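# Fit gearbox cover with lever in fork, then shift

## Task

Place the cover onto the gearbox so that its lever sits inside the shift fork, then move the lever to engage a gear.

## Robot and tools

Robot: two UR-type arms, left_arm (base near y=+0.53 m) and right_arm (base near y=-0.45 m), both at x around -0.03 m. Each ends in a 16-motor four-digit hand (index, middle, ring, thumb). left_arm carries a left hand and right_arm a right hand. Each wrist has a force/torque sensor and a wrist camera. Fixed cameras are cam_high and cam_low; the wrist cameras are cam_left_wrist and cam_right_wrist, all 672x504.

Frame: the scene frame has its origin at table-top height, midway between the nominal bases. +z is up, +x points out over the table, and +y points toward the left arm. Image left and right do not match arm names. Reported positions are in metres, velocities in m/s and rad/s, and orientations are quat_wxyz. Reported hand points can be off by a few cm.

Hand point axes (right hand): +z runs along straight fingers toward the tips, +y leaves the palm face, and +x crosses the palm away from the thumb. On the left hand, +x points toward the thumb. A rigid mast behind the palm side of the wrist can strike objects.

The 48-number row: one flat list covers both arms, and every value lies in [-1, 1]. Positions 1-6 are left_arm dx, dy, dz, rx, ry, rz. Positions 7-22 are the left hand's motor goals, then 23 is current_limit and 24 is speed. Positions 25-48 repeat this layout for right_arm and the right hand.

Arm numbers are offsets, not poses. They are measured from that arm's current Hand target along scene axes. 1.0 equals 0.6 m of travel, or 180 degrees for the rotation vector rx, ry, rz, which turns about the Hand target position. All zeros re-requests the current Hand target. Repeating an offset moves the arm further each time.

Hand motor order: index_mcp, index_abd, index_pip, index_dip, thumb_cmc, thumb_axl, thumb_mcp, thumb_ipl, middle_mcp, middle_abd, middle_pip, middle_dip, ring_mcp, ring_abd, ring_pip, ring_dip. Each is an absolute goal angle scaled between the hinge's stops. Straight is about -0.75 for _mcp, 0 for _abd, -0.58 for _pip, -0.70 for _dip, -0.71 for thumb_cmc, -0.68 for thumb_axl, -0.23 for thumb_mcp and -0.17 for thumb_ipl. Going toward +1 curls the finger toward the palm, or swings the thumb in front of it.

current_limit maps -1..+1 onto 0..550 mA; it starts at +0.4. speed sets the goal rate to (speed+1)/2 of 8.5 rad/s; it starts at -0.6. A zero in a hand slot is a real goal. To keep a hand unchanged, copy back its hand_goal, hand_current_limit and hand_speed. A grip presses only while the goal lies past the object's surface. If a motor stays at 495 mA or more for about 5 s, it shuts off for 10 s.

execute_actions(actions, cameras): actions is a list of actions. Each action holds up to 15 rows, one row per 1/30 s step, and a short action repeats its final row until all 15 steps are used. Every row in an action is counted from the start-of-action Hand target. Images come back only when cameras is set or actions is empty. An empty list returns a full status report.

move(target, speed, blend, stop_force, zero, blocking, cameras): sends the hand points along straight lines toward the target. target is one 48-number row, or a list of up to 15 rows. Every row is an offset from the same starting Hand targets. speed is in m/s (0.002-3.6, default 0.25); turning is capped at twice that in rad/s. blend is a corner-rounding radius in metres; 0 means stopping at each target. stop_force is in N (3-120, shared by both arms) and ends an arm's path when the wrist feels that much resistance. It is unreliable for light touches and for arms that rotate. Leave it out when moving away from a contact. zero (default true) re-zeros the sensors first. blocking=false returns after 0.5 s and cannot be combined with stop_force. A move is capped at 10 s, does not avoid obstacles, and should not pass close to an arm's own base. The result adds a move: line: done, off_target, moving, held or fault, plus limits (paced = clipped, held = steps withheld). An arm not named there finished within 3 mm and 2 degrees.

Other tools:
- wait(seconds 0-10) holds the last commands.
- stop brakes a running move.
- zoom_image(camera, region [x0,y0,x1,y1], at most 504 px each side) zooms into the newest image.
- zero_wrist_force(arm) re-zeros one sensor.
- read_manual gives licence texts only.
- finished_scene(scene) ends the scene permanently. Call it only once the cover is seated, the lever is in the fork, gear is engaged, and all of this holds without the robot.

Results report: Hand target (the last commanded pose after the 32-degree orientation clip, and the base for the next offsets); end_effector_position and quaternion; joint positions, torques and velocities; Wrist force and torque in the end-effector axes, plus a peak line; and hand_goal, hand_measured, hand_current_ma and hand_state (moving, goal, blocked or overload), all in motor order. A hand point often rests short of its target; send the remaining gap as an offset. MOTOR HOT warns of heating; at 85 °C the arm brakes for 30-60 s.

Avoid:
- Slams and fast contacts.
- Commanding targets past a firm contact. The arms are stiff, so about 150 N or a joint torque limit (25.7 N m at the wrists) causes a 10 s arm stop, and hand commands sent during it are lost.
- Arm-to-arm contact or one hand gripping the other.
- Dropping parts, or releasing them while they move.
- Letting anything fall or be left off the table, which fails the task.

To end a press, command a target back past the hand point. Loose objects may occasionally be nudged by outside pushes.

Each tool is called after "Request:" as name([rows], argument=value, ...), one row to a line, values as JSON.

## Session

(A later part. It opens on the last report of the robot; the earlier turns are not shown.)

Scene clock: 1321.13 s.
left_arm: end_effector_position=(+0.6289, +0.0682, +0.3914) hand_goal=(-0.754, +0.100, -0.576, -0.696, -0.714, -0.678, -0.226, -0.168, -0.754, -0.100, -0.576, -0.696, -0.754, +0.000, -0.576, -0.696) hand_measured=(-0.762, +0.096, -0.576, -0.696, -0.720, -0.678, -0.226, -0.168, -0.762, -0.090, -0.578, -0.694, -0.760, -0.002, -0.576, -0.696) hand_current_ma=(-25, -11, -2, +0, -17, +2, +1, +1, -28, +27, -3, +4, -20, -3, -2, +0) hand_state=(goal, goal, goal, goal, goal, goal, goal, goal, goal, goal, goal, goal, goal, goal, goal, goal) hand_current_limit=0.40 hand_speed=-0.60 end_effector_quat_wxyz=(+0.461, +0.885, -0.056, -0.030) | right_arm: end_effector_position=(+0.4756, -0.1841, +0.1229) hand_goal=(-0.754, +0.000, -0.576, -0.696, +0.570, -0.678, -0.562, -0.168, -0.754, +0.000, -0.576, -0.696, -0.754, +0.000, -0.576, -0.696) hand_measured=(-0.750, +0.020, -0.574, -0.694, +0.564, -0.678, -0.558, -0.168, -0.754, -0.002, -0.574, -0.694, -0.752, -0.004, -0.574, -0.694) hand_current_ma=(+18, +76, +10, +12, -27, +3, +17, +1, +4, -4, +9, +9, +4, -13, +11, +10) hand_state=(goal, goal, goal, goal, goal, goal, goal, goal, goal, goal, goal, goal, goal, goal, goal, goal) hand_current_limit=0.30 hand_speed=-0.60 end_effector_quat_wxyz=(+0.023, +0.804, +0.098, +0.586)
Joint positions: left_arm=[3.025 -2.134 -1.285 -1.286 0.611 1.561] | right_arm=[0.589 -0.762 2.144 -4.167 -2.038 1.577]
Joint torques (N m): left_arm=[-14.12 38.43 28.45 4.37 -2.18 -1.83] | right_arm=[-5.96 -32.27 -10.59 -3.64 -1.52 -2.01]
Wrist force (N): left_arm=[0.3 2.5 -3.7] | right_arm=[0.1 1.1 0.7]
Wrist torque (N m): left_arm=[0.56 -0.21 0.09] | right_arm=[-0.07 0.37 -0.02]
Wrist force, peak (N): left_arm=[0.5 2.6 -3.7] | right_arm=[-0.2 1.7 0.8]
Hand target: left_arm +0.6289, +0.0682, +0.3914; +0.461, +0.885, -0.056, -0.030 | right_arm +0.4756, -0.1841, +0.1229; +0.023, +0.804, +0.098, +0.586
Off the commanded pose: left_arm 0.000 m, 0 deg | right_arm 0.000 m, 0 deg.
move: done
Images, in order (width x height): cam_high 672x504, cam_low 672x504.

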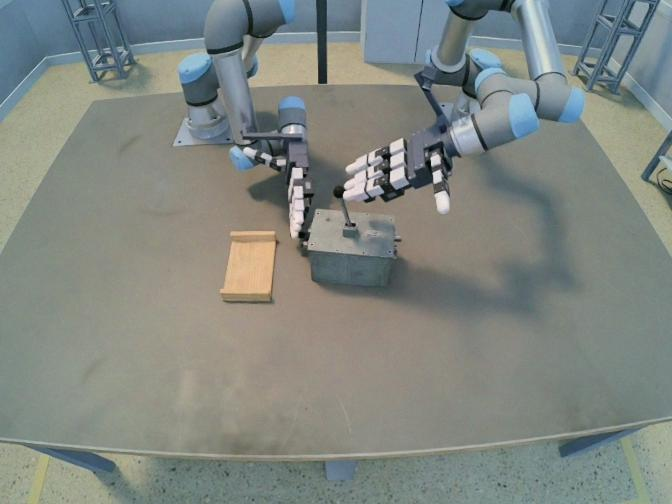

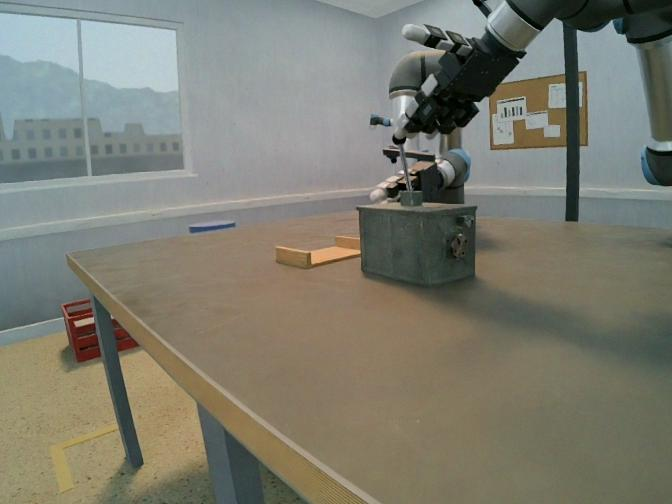

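Request:
move(target=[-0.0021,-0.0165,0,0,0,0,-0.754,0.1,-0.576,-0.696,-0.714,-0.678,-0.226,-0.168,-0.754,-0.1,-0.576,-0.696,-0.754,0,-0.576,-0.696,0.4,-0.6,0,0,0,0,0,0,-0.754,0,-0.576,-0.696,0.571,-0.678,-0.562,-0.168,-0.754,0,-0.576,-0.696,-0.754,0,-0.576,-0.696,0.3,-0.6], speed=0.005, stop_force=4, cameras=["cam_high", "cam_low"])

Request:
zoom_image(camera="cam_low", region=[340, 80, 500, 280])

Request:
zoom_image(camera="cam_high", region=[290, 150, 430, 290])

Scene clock: 1337.77 s.
left_arm: end_effector_position=(+0.6288, +0.0677, +0.3913) hand_goal=(-0.754, +0.100, -0.576, -0.696, -0.714, -0.678, -0.226, -0.168, -0.754, -0.100, -0.576, -0.696, -0.754, +0.000, -0.576, -0.696) hand_measured=(-0.762, +0.096, -0.576, -0.696, -0.720, -0.678, -0.226, -0.168, -0.764, -0.090, -0.578, -0.694, -0.760, -0.002, -0.576, -0.696) hand_current_ma=(-25, -11, -2, +0, -17, +2, +1, +1, -32, +27, -4, +4, -20, -3, -2, +0) hand_state=(goal, goal, goal, goal, goal, goal, goal, goal, goal, goal, goal, goal, goal, goal, goal, goal) hand_current_limit=0.40 hand_speed=-0.60 end_effector_quat_wxyz=(+0.461, +0.885, -0.056, -0.030) | right_arm: end_effector_position=(+0.4756, -0.1841, +0.1229) hand_goal=(-0.754, +0.000, -0.576, -0.696, +0.570, -0.678, -0.562, -0.168, -0.754, +0.000, -0.576, -0.696, -0.754, +0.000, -0.576, -0.696) hand_measured=(-0.750, +0.020, -0.574, -0.694, +0.564, -0.678, -0.558, -0.168, -0.754, -0.002, -0.574, -0.694, -0.752, -0.004, -0.574, -0.694) hand_current_ma=(+18, +76, +10, +12, -27, +3, +17, +1, +4, -4, +9, +9, +4, -13, +11, +10) hand_state=(goal, goal, goal, goal, goal, goal, goal, goal, goal, goal, goal, goal, goal, goal, goal, goal) hand_current_limit=0.30 hand_speed=-0.60 end_effector_quat_wxyz=(+0.023, +0.804, +0.098, +0.586)
Joint positions: left_arm=[3.025 -2.134 -1.285 -1.285 0.611 1.56] | right_arm=[0.589 -0.762 2.144 -4.167 -2.038 1.577]
Joint torques (N m): left_arm=[5.01 50.84 11.98 0.2 0.05 2.31] | right_arm=[-5.55 -33.95 -10.15 -3.59 -1.52 -2]
Wrist force (N): left_arm=[-0.2 2.8 -8.0] | right_arm=[-0.2 1.1 0.4]
Wrist torque (N m): left_arm=[0.89 -0.31 0.03] | right_arm=[-0.03 0.38 -0.05]
Wrist force, peak (N): left_arm=[-0.1 2.3 -9.0] | right_arm=[-0.2 1.6 1.0]
Hand target: left_arm +0.6288, +0.0677, +0.3914; +0.461, +0.885, -0.056, -0.030 (not the last commanded pose) | right_arm +0.4756, -0.1841, +0.1229; +0.023, +0.804, +0.098, +0.586
Off the commanded pose: left_arm 0.010 m, 0 deg | right_arm 0.000 m, 0 deg.
move: contact (left_arm)
Images, in order (width x height): cam_high 672x504, cam_low 672x504.

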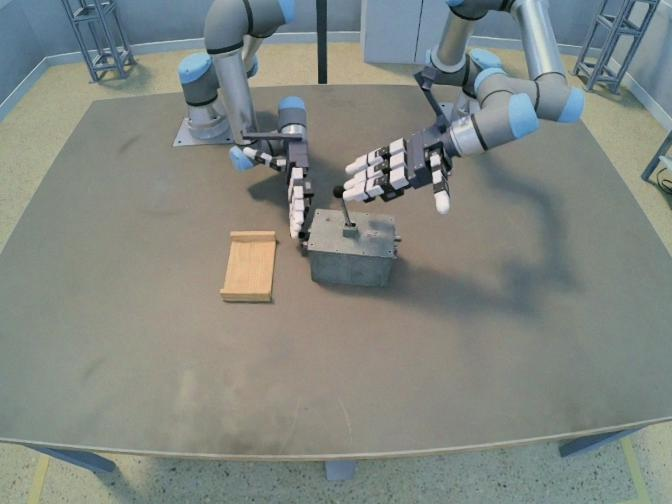

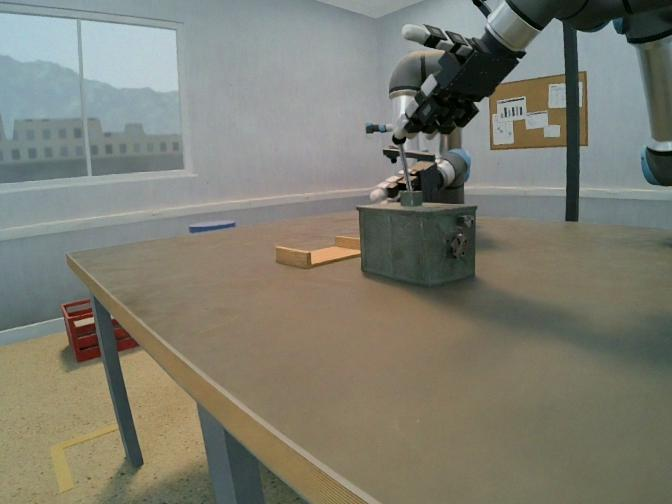

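Scaled by 2.520.

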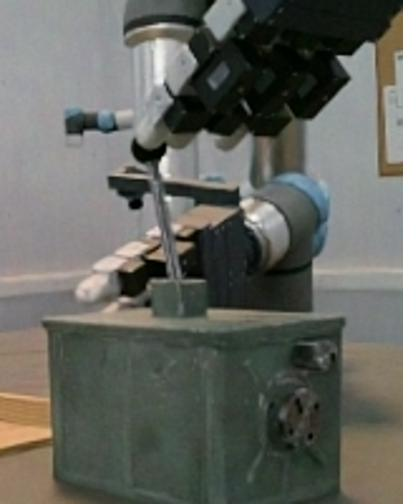

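Scaled by 3.600.

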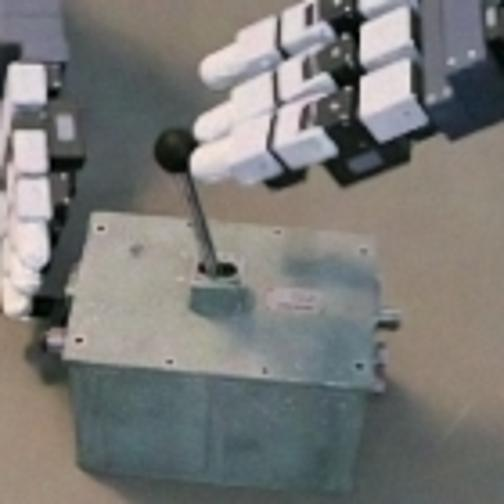

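Request:
move(target=[0.0169,0.1354,0.0956,0,0,0,-0.754,0.1,-0.576,-0.696,-0.714,-0.678,-0.226,-0.168,-0.754,-0.1,-0.576,-0.696,-0.754,0,-0.576,-0.696,0.4,-0.6,0,0,0,0,0,0,-0.754,0,-0.576,-0.696,0.571,-0.678,-0.562,-0.168,-0.754,0,-0.576,-0.696,-0.754,0,-0.576,-0.696,0.3,-0.6], speed=0.06, cameras=["all"])

Request:
zoom_image(camera="cam_low", region=[340, 100, 490, 280])

Request:
zoom_image(camera="cam_high", region=[290, 150, 430, 290])

Scene clock: 1352.50 s.
left_arm: end_effector_position=(+0.6390, +0.1489, +0.4487) hand_goal=(-0.754, +0.100, -0.576, -0.696, -0.714, -0.678, -0.226, -0.168, -0.754, -0.100, -0.576, -0.696, -0.754, +0.000, -0.576, -0.696) hand_measured=(-0.762, +0.096, -0.576, -0.696, -0.720, -0.678, -0.226, -0.168, -0.764, -0.090, -0.578, -0.694, -0.760, -0.002, -0.576, -0.696) hand_current_ma=(-25, -11, -2, +0, -17, +2, +2, +1, -32, +26, -4, +4, -20, -3, -2, +0) hand_state=(goal, goal, goal, goal, goal, goal, goal, goal, goal, goal, goal, goal, goal, goal, goal, goal) hand_current_limit=0.40 hand_speed=-0.60 end_effector_quat_wxyz=(+0.461, +0.885, -0.056, -0.030) | right_arm: end_effector_position=(+0.4756, -0.1841, +0.1229) hand_goal=(-0.754, +0.000, -0.576, -0.696, +0.570, -0.678, -0.562, -0.168, -0.754, +0.000, -0.576, -0.696, -0.754, +0.000, -0.576, -0.696) hand_measured=(-0.750, +0.020, -0.574, -0.694, +0.564, -0.678, -0.558, -0.168, -0.754, -0.002, -0.574, -0.694, -0.752, -0.004, -0.574, -0.694) hand_current_ma=(+18, +76, +10, +12, -27, +3, +17, +1, +4, -4, +9, +9, +4, -13, +11, +10) hand_state=(goal, goal, goal, goal, goal, goal, goal, goal, goal, goal, goal, goal, goal, goal, goal, goal) hand_current_limit=0.30 hand_speed=-0.60 end_effector_quat_wxyz=(+0.023, +0.804, +0.098, +0.586)
Joint positions: left_arm=[3.142 -2.073 -1.189 -1.609 0.62 1.763] | right_arm=[0.589 -0.762 2.144 -4.167 -2.038 1.577]
Joint torques (N m): left_arm=[10.57 54.15 28.22 0.52 0.71 1.96] | right_arm=[-5.51 -35.86 -9.88 -3.51 -1.43 -1.96]
Wrist force (N): left_arm=[1.7 2.8 1.1] | right_arm=[-0.3 1.0 0.7]
Wrist torque (N m): left_arm=[0.20 -0.11 0.07] | right_arm=[-0.07 0.36 -0.05]
Wrist force, peak (N): left_arm=[0.0 2.8 -8.3] | right_arm=[-0.2 1.6 0.9]
Hand target: left_arm +0.6390, +0.1490, +0.4487; +0.461, +0.885, -0.056, -0.030 | right_arm +0.4756, -0.1841, +0.1229; +0.023, +0.804, +0.098, +0.586
Off the commanded pose: left_arm 0.000 m, 0 deg | right_arm 0.000 m, 0 deg.
move: done

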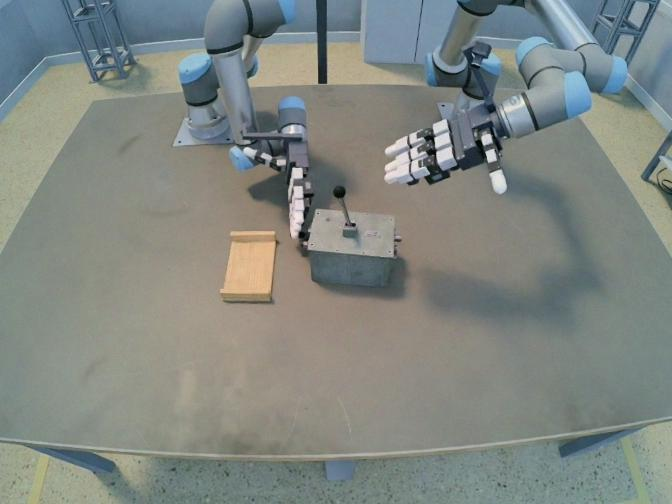

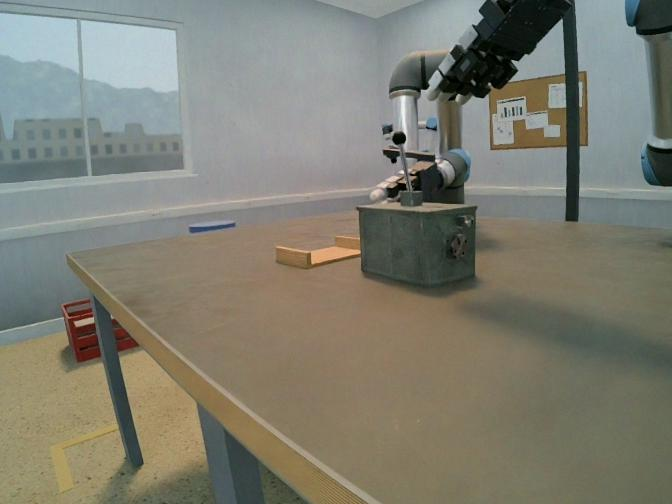

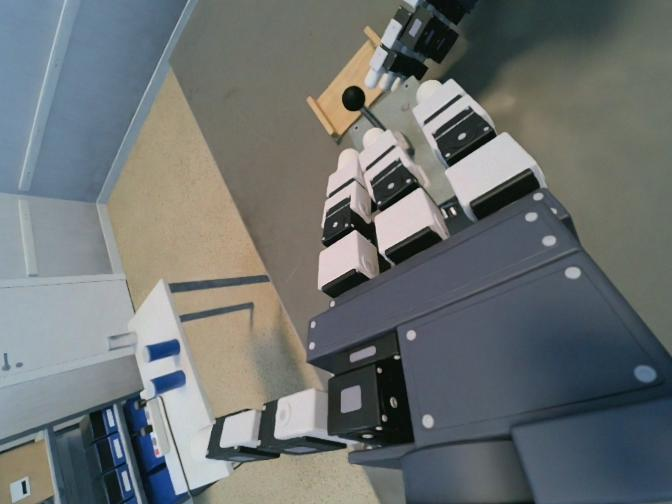

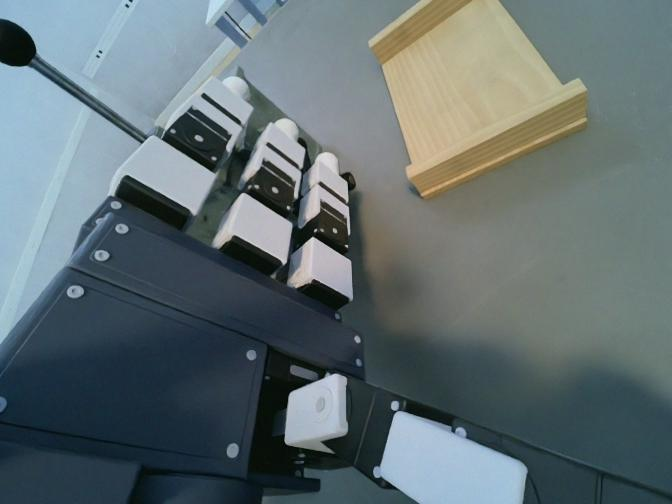

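Scaled by 2.800.

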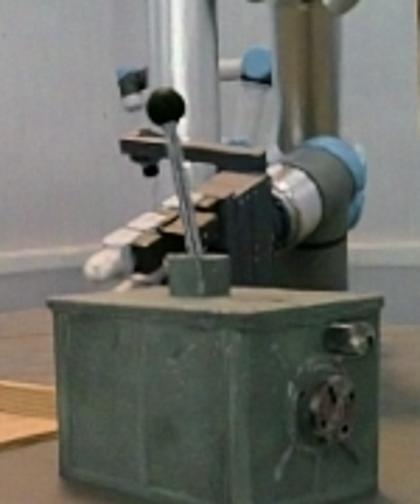

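Scaled by 3.600.

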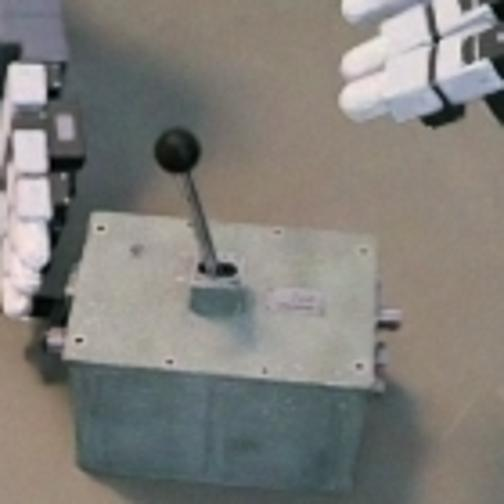

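Request:
zoom_image(camera="cam_low", region=[436, 208, 486, 278])

Request:
move(target=[0,0,0,0,0,0,-0.754,0.1,-0.576,-0.696,-0.714,-0.678,-0.226,-0.168,-0.754,-0.1,-0.576,-0.696,-0.754,0,-0.576,-0.696,0.4,-0.6,0,0,-0.025,0,0,0,-0.754,0,-0.576,-0.696,0.571,-0.678,-0.562,-0.168,-0.754,0,-0.576,-0.696,-0.754,0,-0.576,-0.696,0.3,-0.6], speed=0.015, stop_force=4, cameras=["cam_low", "cam_high", "cam_right_wrist"])

Request:
zoom_image(camera="cam_low", region=[436, 208, 486, 278])

Request:
zoom_image(camera="cam_high", region=[270, 150, 410, 290])

Scaled by 7.200.

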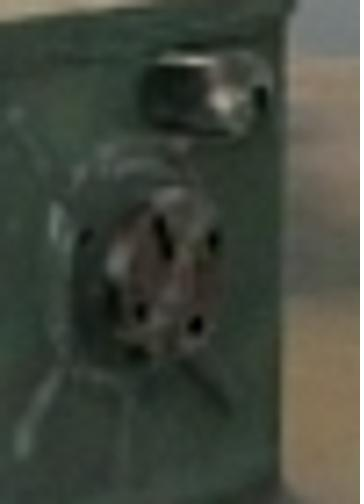

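Scene clock: 1367.20 s.
left_arm: end_effector_position=(+0.6390, +0.1490, +0.4487) hand_goal=(-0.754, +0.100, -0.576, -0.696, -0.714, -0.678, -0.226, -0.168, -0.754, -0.100, -0.576, -0.696, -0.754, +0.000, -0.576, -0.696) hand_measured=(-0.762, +0.096, -0.576, -0.696, -0.720, -0.678, -0.226, -0.168, -0.764, -0.090, -0.578, -0.694, -0.760, -0.002, -0.576, -0.696) hand_current_ma=(-25, -11, -2, +0, -17, +2, +2, +1, -32, +26, -4, +4, -20, -3, -2, +0) hand_state=(goal, goal, goal, goal, goal, goal, goal, goal, goal, goal, goal, goal, goal, goal, goal, goal) hand_current_limit=0.40 hand_speed=-0.60 end_effector_quat_wxyz=(+0.461, +0.885, -0.056, -0.030) | right_arm: end_effector_position=(+0.4755, -0.1841, +0.1107) hand_goal=(-0.754, +0.000, -0.576, -0.696, +0.570, -0.678, -0.562, -0.168, -0.754, +0.000, -0.576, -0.696, -0.754, +0.000, -0.576, -0.696) hand_measured=(-0.744, +0.070, -0.570, -0.694, +0.564, -0.678, -0.558, -0.168, -0.754, -0.002, -0.574, -0.694, -0.752, -0.004, -0.574, -0.694) hand_current_ma=(+45, +282, +23, +12, -27, +3, +17, +1, +4, -5, +9, +9, +4, -13, +11, +10) hand_state=(goal, blocked, goal, goal, goal, goal, goal, goal, goal, goal, goal, goal, goal, goal, goal, goal) hand_current_limit=0.30 hand_speed=-0.60 end_effector_quat_wxyz=(+0.023, +0.804, +0.098, +0.586)
Joint positions: left_arm=[3.142 -2.073 -1.189 -1.609 0.62 1.763] | right_arm=[0.589 -0.729 2.135 -4.192 -2.038 1.577]
Joint torques (N m): left_arm=[9.52 41.76 29.01 0.21 0.63 2.33] | right_arm=[-4.99 -50.24 3.15 0.91 -1.17 0.78]
Wrist force (N): left_arm=[1.4 3.1 1.0] | right_arm=[1.5 1.4 0.5]
Wrist torque (N m): left_arm=[0.24 -0.08 0.04] | right_arm=[-0.04 0.48 0.09]
Wrist force, peak (N): left_arm=[1.8 3.2 1.0] | right_arm=[3.9 1.7 0.0]
Hand target: left_arm +0.6390, +0.1490, +0.4487; +0.461, +0.885, -0.056, -0.030 | right_arm +0.4755, -0.1841, +0.1107; +0.023, +0.804, +0.098, +0.586 (not the last commanded pose)
Off the commanded pose: left_arm 0.000 m, 0 deg | right_arm 0.003 m, 0 deg.
move: contact (right_arm)
Images, in order (width x height): cam_high 672x504, cam_low 672x504, cam_right_wrist 672x504.

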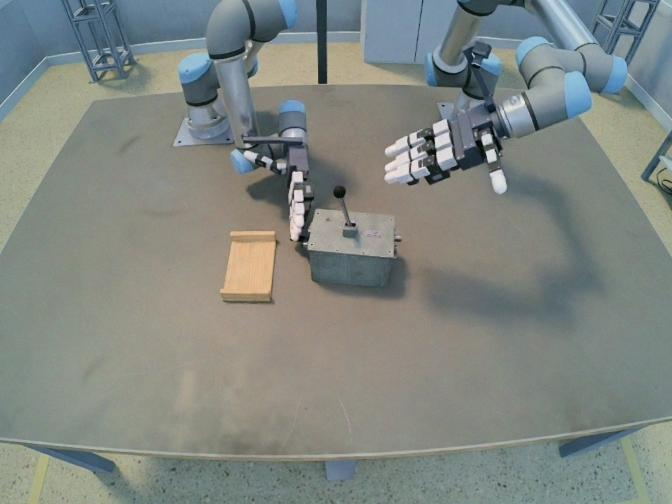

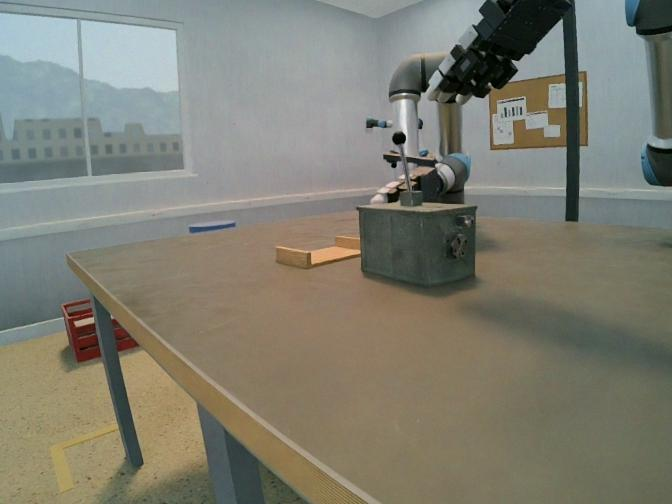

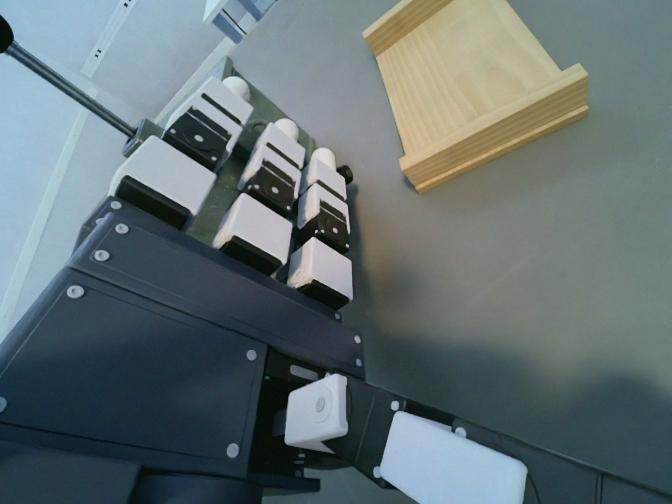

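Scaled by 7.200.

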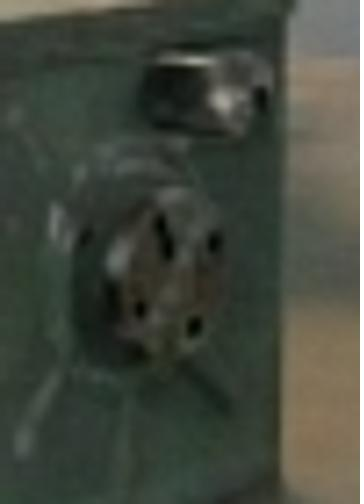

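Scaled by 3.600.

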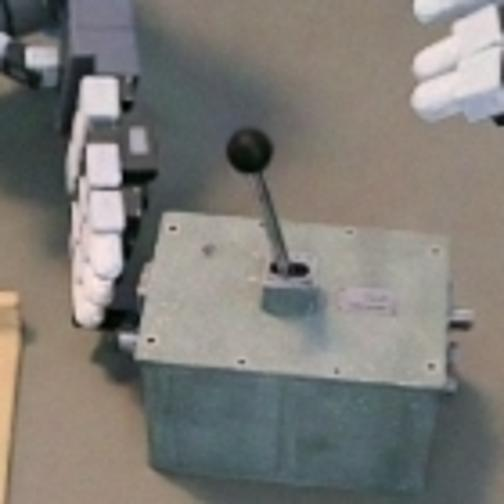

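Request:
move(target=[0,0,0,0,0,0,-0.754,0.1,-0.576,-0.696,-0.714,-0.678,-0.226,-0.168,-0.754,-0.1,-0.576,-0.696,-0.754,0,-0.576,-0.696,0.4,-0.6,0,0,-0.035,0,0,0,-0.754,0,-0.576,-0.696,0.571,-0.678,-0.562,-0.168,-0.754,0,-0.576,-0.696,-0.754,0,-0.576,-0.696,0.7,-0.6], speed=0.01, stop_force=6, cameras=["cam_low", "cam_high", "cam_right_wrist"])

Request:
zoom_image(camera="cam_low", region=[436, 208, 486, 278])

Request:
zoom_image(camera="cam_high", region=[270, 150, 410, 290])

Scene clock: 1407.13 s.
left_arm: end_effector_position=(+0.6390, +0.1490, +0.4487) hand_goal=(-0.754, +0.100, -0.576, -0.696, -0.714, -0.678, -0.226, -0.168, -0.754, -0.100, -0.576, -0.696, -0.754, +0.000, -0.576, -0.696) hand_measured=(-0.762, +0.096, -0.576, -0.696, -0.720, -0.678, -0.226, -0.168, -0.764, -0.090, -0.578, -0.694, -0.760, -0.002, -0.576, -0.696) hand_current_ma=(-25, -11, -2, +0, -17, +2, +2, +1, -32, +26, -4, +4, -20, -3, -2, +0) hand_state=(goal, goal, goal, goal, goal, goal, goal, goal, goal, goal, goal, goal, goal, goal, goal, goal) hand_current_limit=0.40 hand_speed=-0.60 end_effector_quat_wxyz=(+0.461, +0.885, -0.056, -0.030) | right_arm: end_effector_position=(+0.4755, -0.1841, +0.0897) hand_goal=(-0.754, +0.000, -0.576, -0.696, +0.570, -0.678, -0.562, -0.168, -0.754, +0.000, -0.576, -0.696, -0.754, +0.000, -0.576, -0.696) hand_measured=(-0.740, +0.120, -0.566, -0.692, +0.564, -0.678, -0.558, -0.168, -0.754, -0.002, -0.574, -0.694, -0.752, -0.004, -0.574, -0.694) hand_current_ma=(+68, +467, +39, +15, -27, +3, +17, +1, +4, -5, +9, +9, +4, -13, +11, +10) hand_state=(goal, blocked, goal, goal, goal, goal, goal, goal, goal, goal, goal, goal, goal, goal, goal, goal) hand_current_limit=0.70 hand_speed=-0.60 end_effector_quat_wxyz=(+0.023, +0.804, +0.098, +0.586)
Joint positions: left_arm=[3.142 -2.073 -1.189 -1.609 0.62 1.763] | right_arm=[0.589 -0.671 2.118 -4.233 -2.038 1.577]
Joint torques (N m): left_arm=[9.3 44 29.18 0.47 0.32 1.85] | right_arm=[-3.22 -28.71 -9.84 -2.93 -0.84 0.67]
Wrist force (N): left_arm=[1.4 2.7 1.2] | right_arm=[2.8 1.4 -3.0]
Wrist torque (N m): left_arm=[0.19 -0.07 0.04] | right_arm=[0.24 0.67 0.19]
Wrist force, peak (N): left_arm=[1.4 3.3 1.3] | right_arm=[6.1 1.7 0.3]
Hand target: left_arm +0.6390, +0.1490, +0.4487; +0.461, +0.885, -0.056, -0.030 | right_arm +0.4755, -0.1841, +0.0897; +0.023, +0.804, +0.098, +0.586
Off the commanded pose: left_arm 0.000 m, 0 deg | right_arm 0.000 m, 0 deg.
move: done
Images, in order (width x height): cam_high 672x504, cam_low 672x504, cam_right_wrist 672x504.

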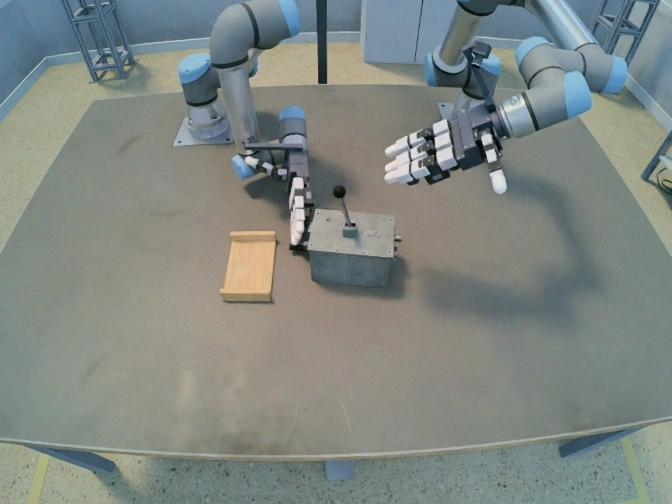

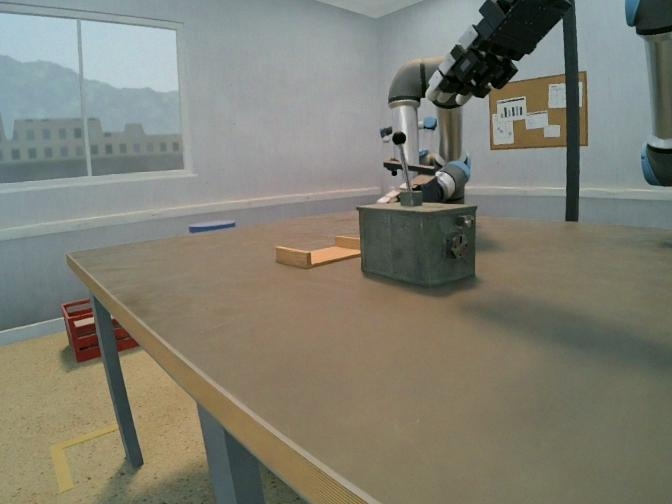

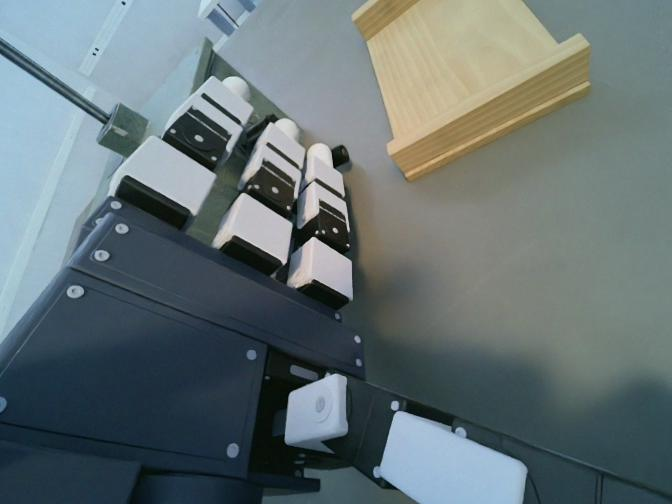

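Scaled by 7.200.

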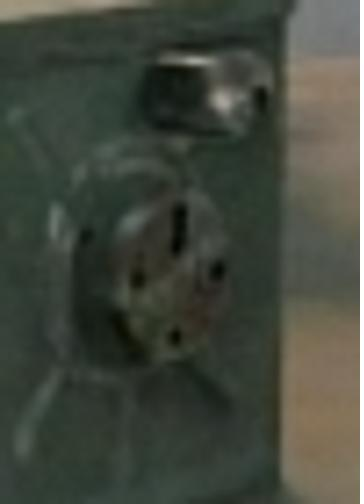

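Scaled by 3.600.

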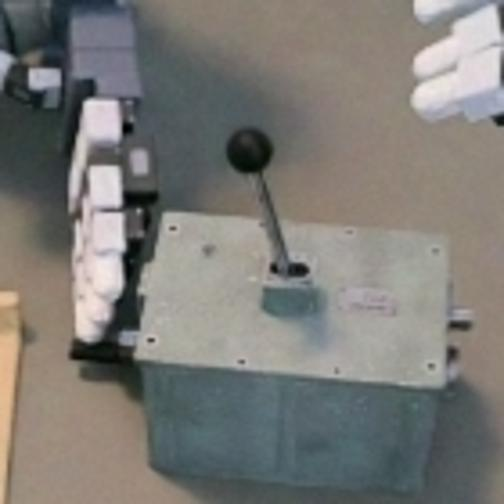

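Request:
move([
  [0.005,0.04,0.03,0,0,0,-0.754,0.1,-0.576,-0.696,-0.714,-0.678,-0.226,-0.168,-0.754,-0.1,-0.576,-0.696,-0.754,0,-0.576,-0.696,0.4,-0.6,0,0,0.1,0,0,0,-0.754,0,-0.576,-0.696,0.571,-0.678,-0.562,-0.168,-0.754,0,-0.576,-0.696,-0.754,0,-0.576,-0.696,0.3,-0.6],
  [0.01,0.15,0.05,0,0,0,-0.754,0.1,-0.576,-0.696,-0.714,-0.678,-0.226,-0.168,-0.754,-0.1,-0.576,-0.696,-0.754,0,-0.576,-0.696,0.4,-0.6,-0.06,-0.12,0.3,0,0,0,-0.754,0,-0.576,-0.696,0.571,-0.678,-0.562,-0.168,-0.754,0,-0.576,-0.696,-0.754,0,-0.576,-0.696,0.3,-0.6],
], speed=0.06, blend=0.02, cameras=["all"])

Request:
zoom_image(camera="cam_low", region=[340, 100, 490, 290])

Request:
zoom_image(camera="cam_high", region=[270, 150, 410, 290])

Scene clock: 1427.50 s.
left_arm: end_effector_position=(+0.6450, +0.2390, +0.4787) hand_goal=(-0.754, +0.100, -0.576, -0.696, -0.714, -0.678, -0.226, -0.168, -0.754, -0.100, -0.576, -0.696, -0.754, +0.000, -0.576, -0.696) hand_measured=(-0.762, +0.096, -0.576, -0.696, -0.720, -0.678, -0.226, -0.168, -0.764, -0.090, -0.578, -0.694, -0.760, -0.002, -0.576, -0.696) hand_current_ma=(-25, -11, -2, +0, -17, +2, +2, +1, -32, +26, -4, +4, -20, -3, -2, +0) hand_state=(goal, goal, goal, goal, goal, goal, goal, goal, goal, goal, goal, goal, goal, goal, goal, goal) hand_current_limit=0.40 hand_speed=-0.60 end_effector_quat_wxyz=(+0.461, +0.885, -0.056, -0.030) | right_arm: end_effector_position=(+0.4396, -0.2561, +0.2697) hand_goal=(-0.754, +0.000, -0.576, -0.696, +0.570, -0.678, -0.562, -0.168, -0.754, +0.000, -0.576, -0.696, -0.754, +0.000, -0.576, -0.696) hand_measured=(-0.752, -0.002, -0.574, -0.694, +0.564, -0.678, -0.558, -0.168, -0.754, -0.002, -0.574, -0.694, -0.752, -0.004, -0.574, -0.694) hand_current_ma=(+6, -4, +11, +12, -27, +3, +17, +1, +4, -5, +9, +9, +4, -13, +11, +10) hand_state=(goal, goal, goal, goal, goal, goal, goal, goal, goal, goal, goal, goal, goal, goal, goal, goal) hand_current_limit=0.30 hand_speed=-0.60 end_effector_quat_wxyz=(+0.023, +0.804, +0.098, +0.586)
Joint positions: left_arm=[3.272 -2.058 -1.093 -1.892 0.651 1.976] | right_arm=[0.469 -1.27 2.381 -3.914 -1.926 1.532]
Joint torques (N m): left_arm=[9.7 36.78 27.98 0.15 0.74 2.19] | right_arm=[-6.23 -35.9 -3.5 0.15 1.99 -2.45]
Wrist force (N): left_arm=[1.3 2.9 1.0] | right_arm=[-1.2 1.2 -0.4]
Wrist torque (N m): left_arm=[0.20 -0.08 0.03] | right_arm=[0.11 0.30 -0.03]
Wrist force, peak (N): left_arm=[1.7 3.2 1.2] | right_arm=[2.9 1.5 -3.0]
Hand target: left_arm +0.6450, +0.2390, +0.4787; +0.461, +0.885, -0.056, -0.030 | right_arm +0.4395, -0.2561, +0.2697; +0.023, +0.804, +0.098, +0.586
Off the commanded pose: left_arm 0.000 m, 0 deg | right_arm 0.000 m, 0 deg.
move: done

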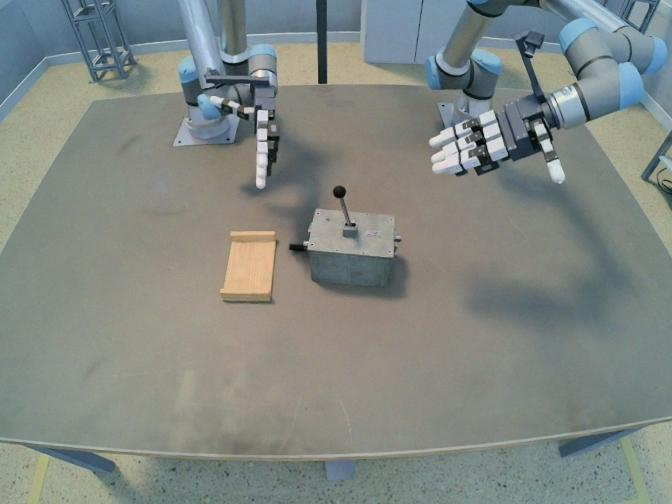

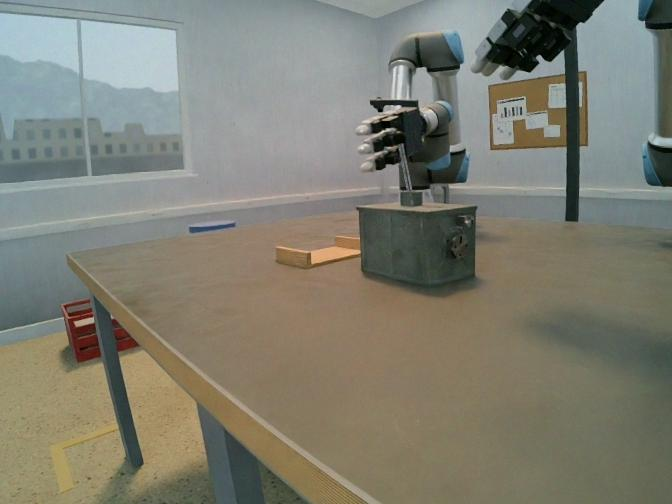

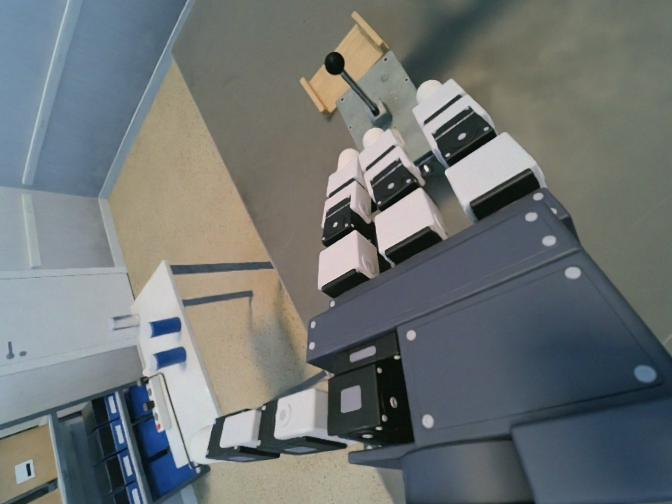

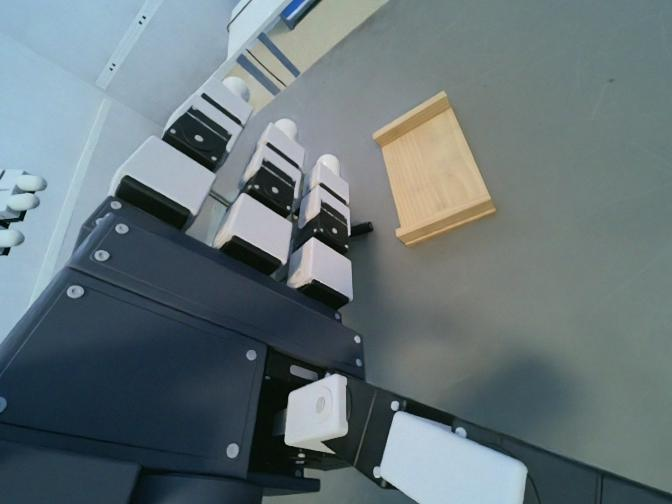

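Scaled by 2.653.

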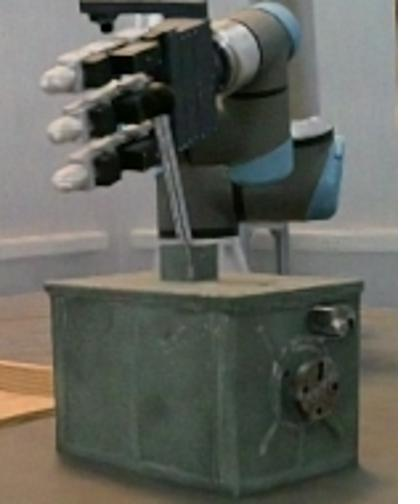

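Scaled by 3.600.

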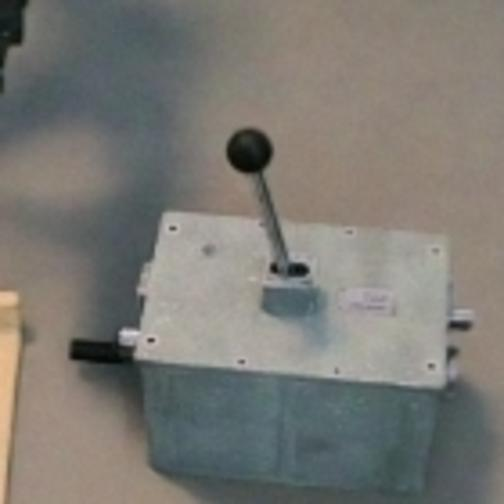

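Request:
zoom_image(camera="cam_low", region=[380, 120, 440, 210])

Request:
zoom_image(camera="cam_high", region=[325, 175, 375, 245])

Request:
zoom_image(camera="cam_left_wrist", region=[300, 10, 450, 160])

Scaled by 5.600.

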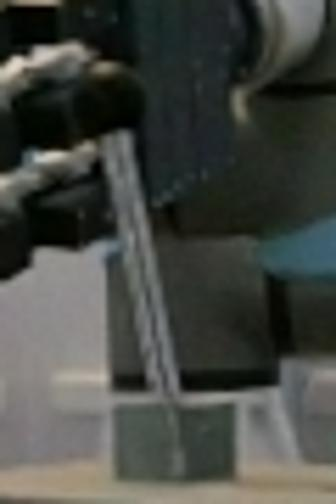

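Scaled by 7.200.

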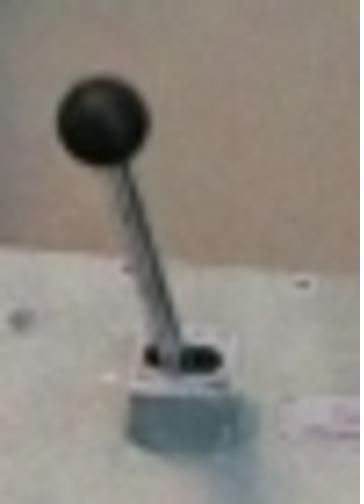

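Scaled by 3.360.

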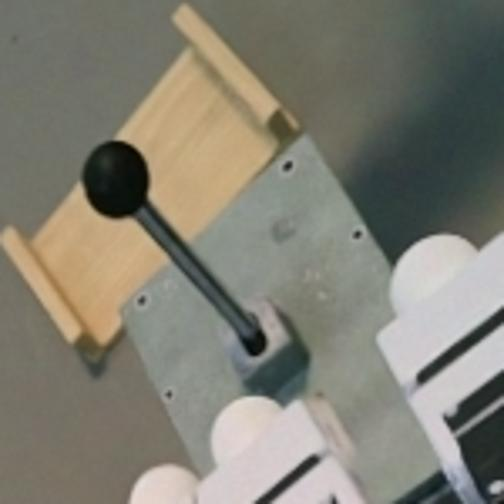

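Request:
finished_scene(scene=2)

The scene is finished: the task was done.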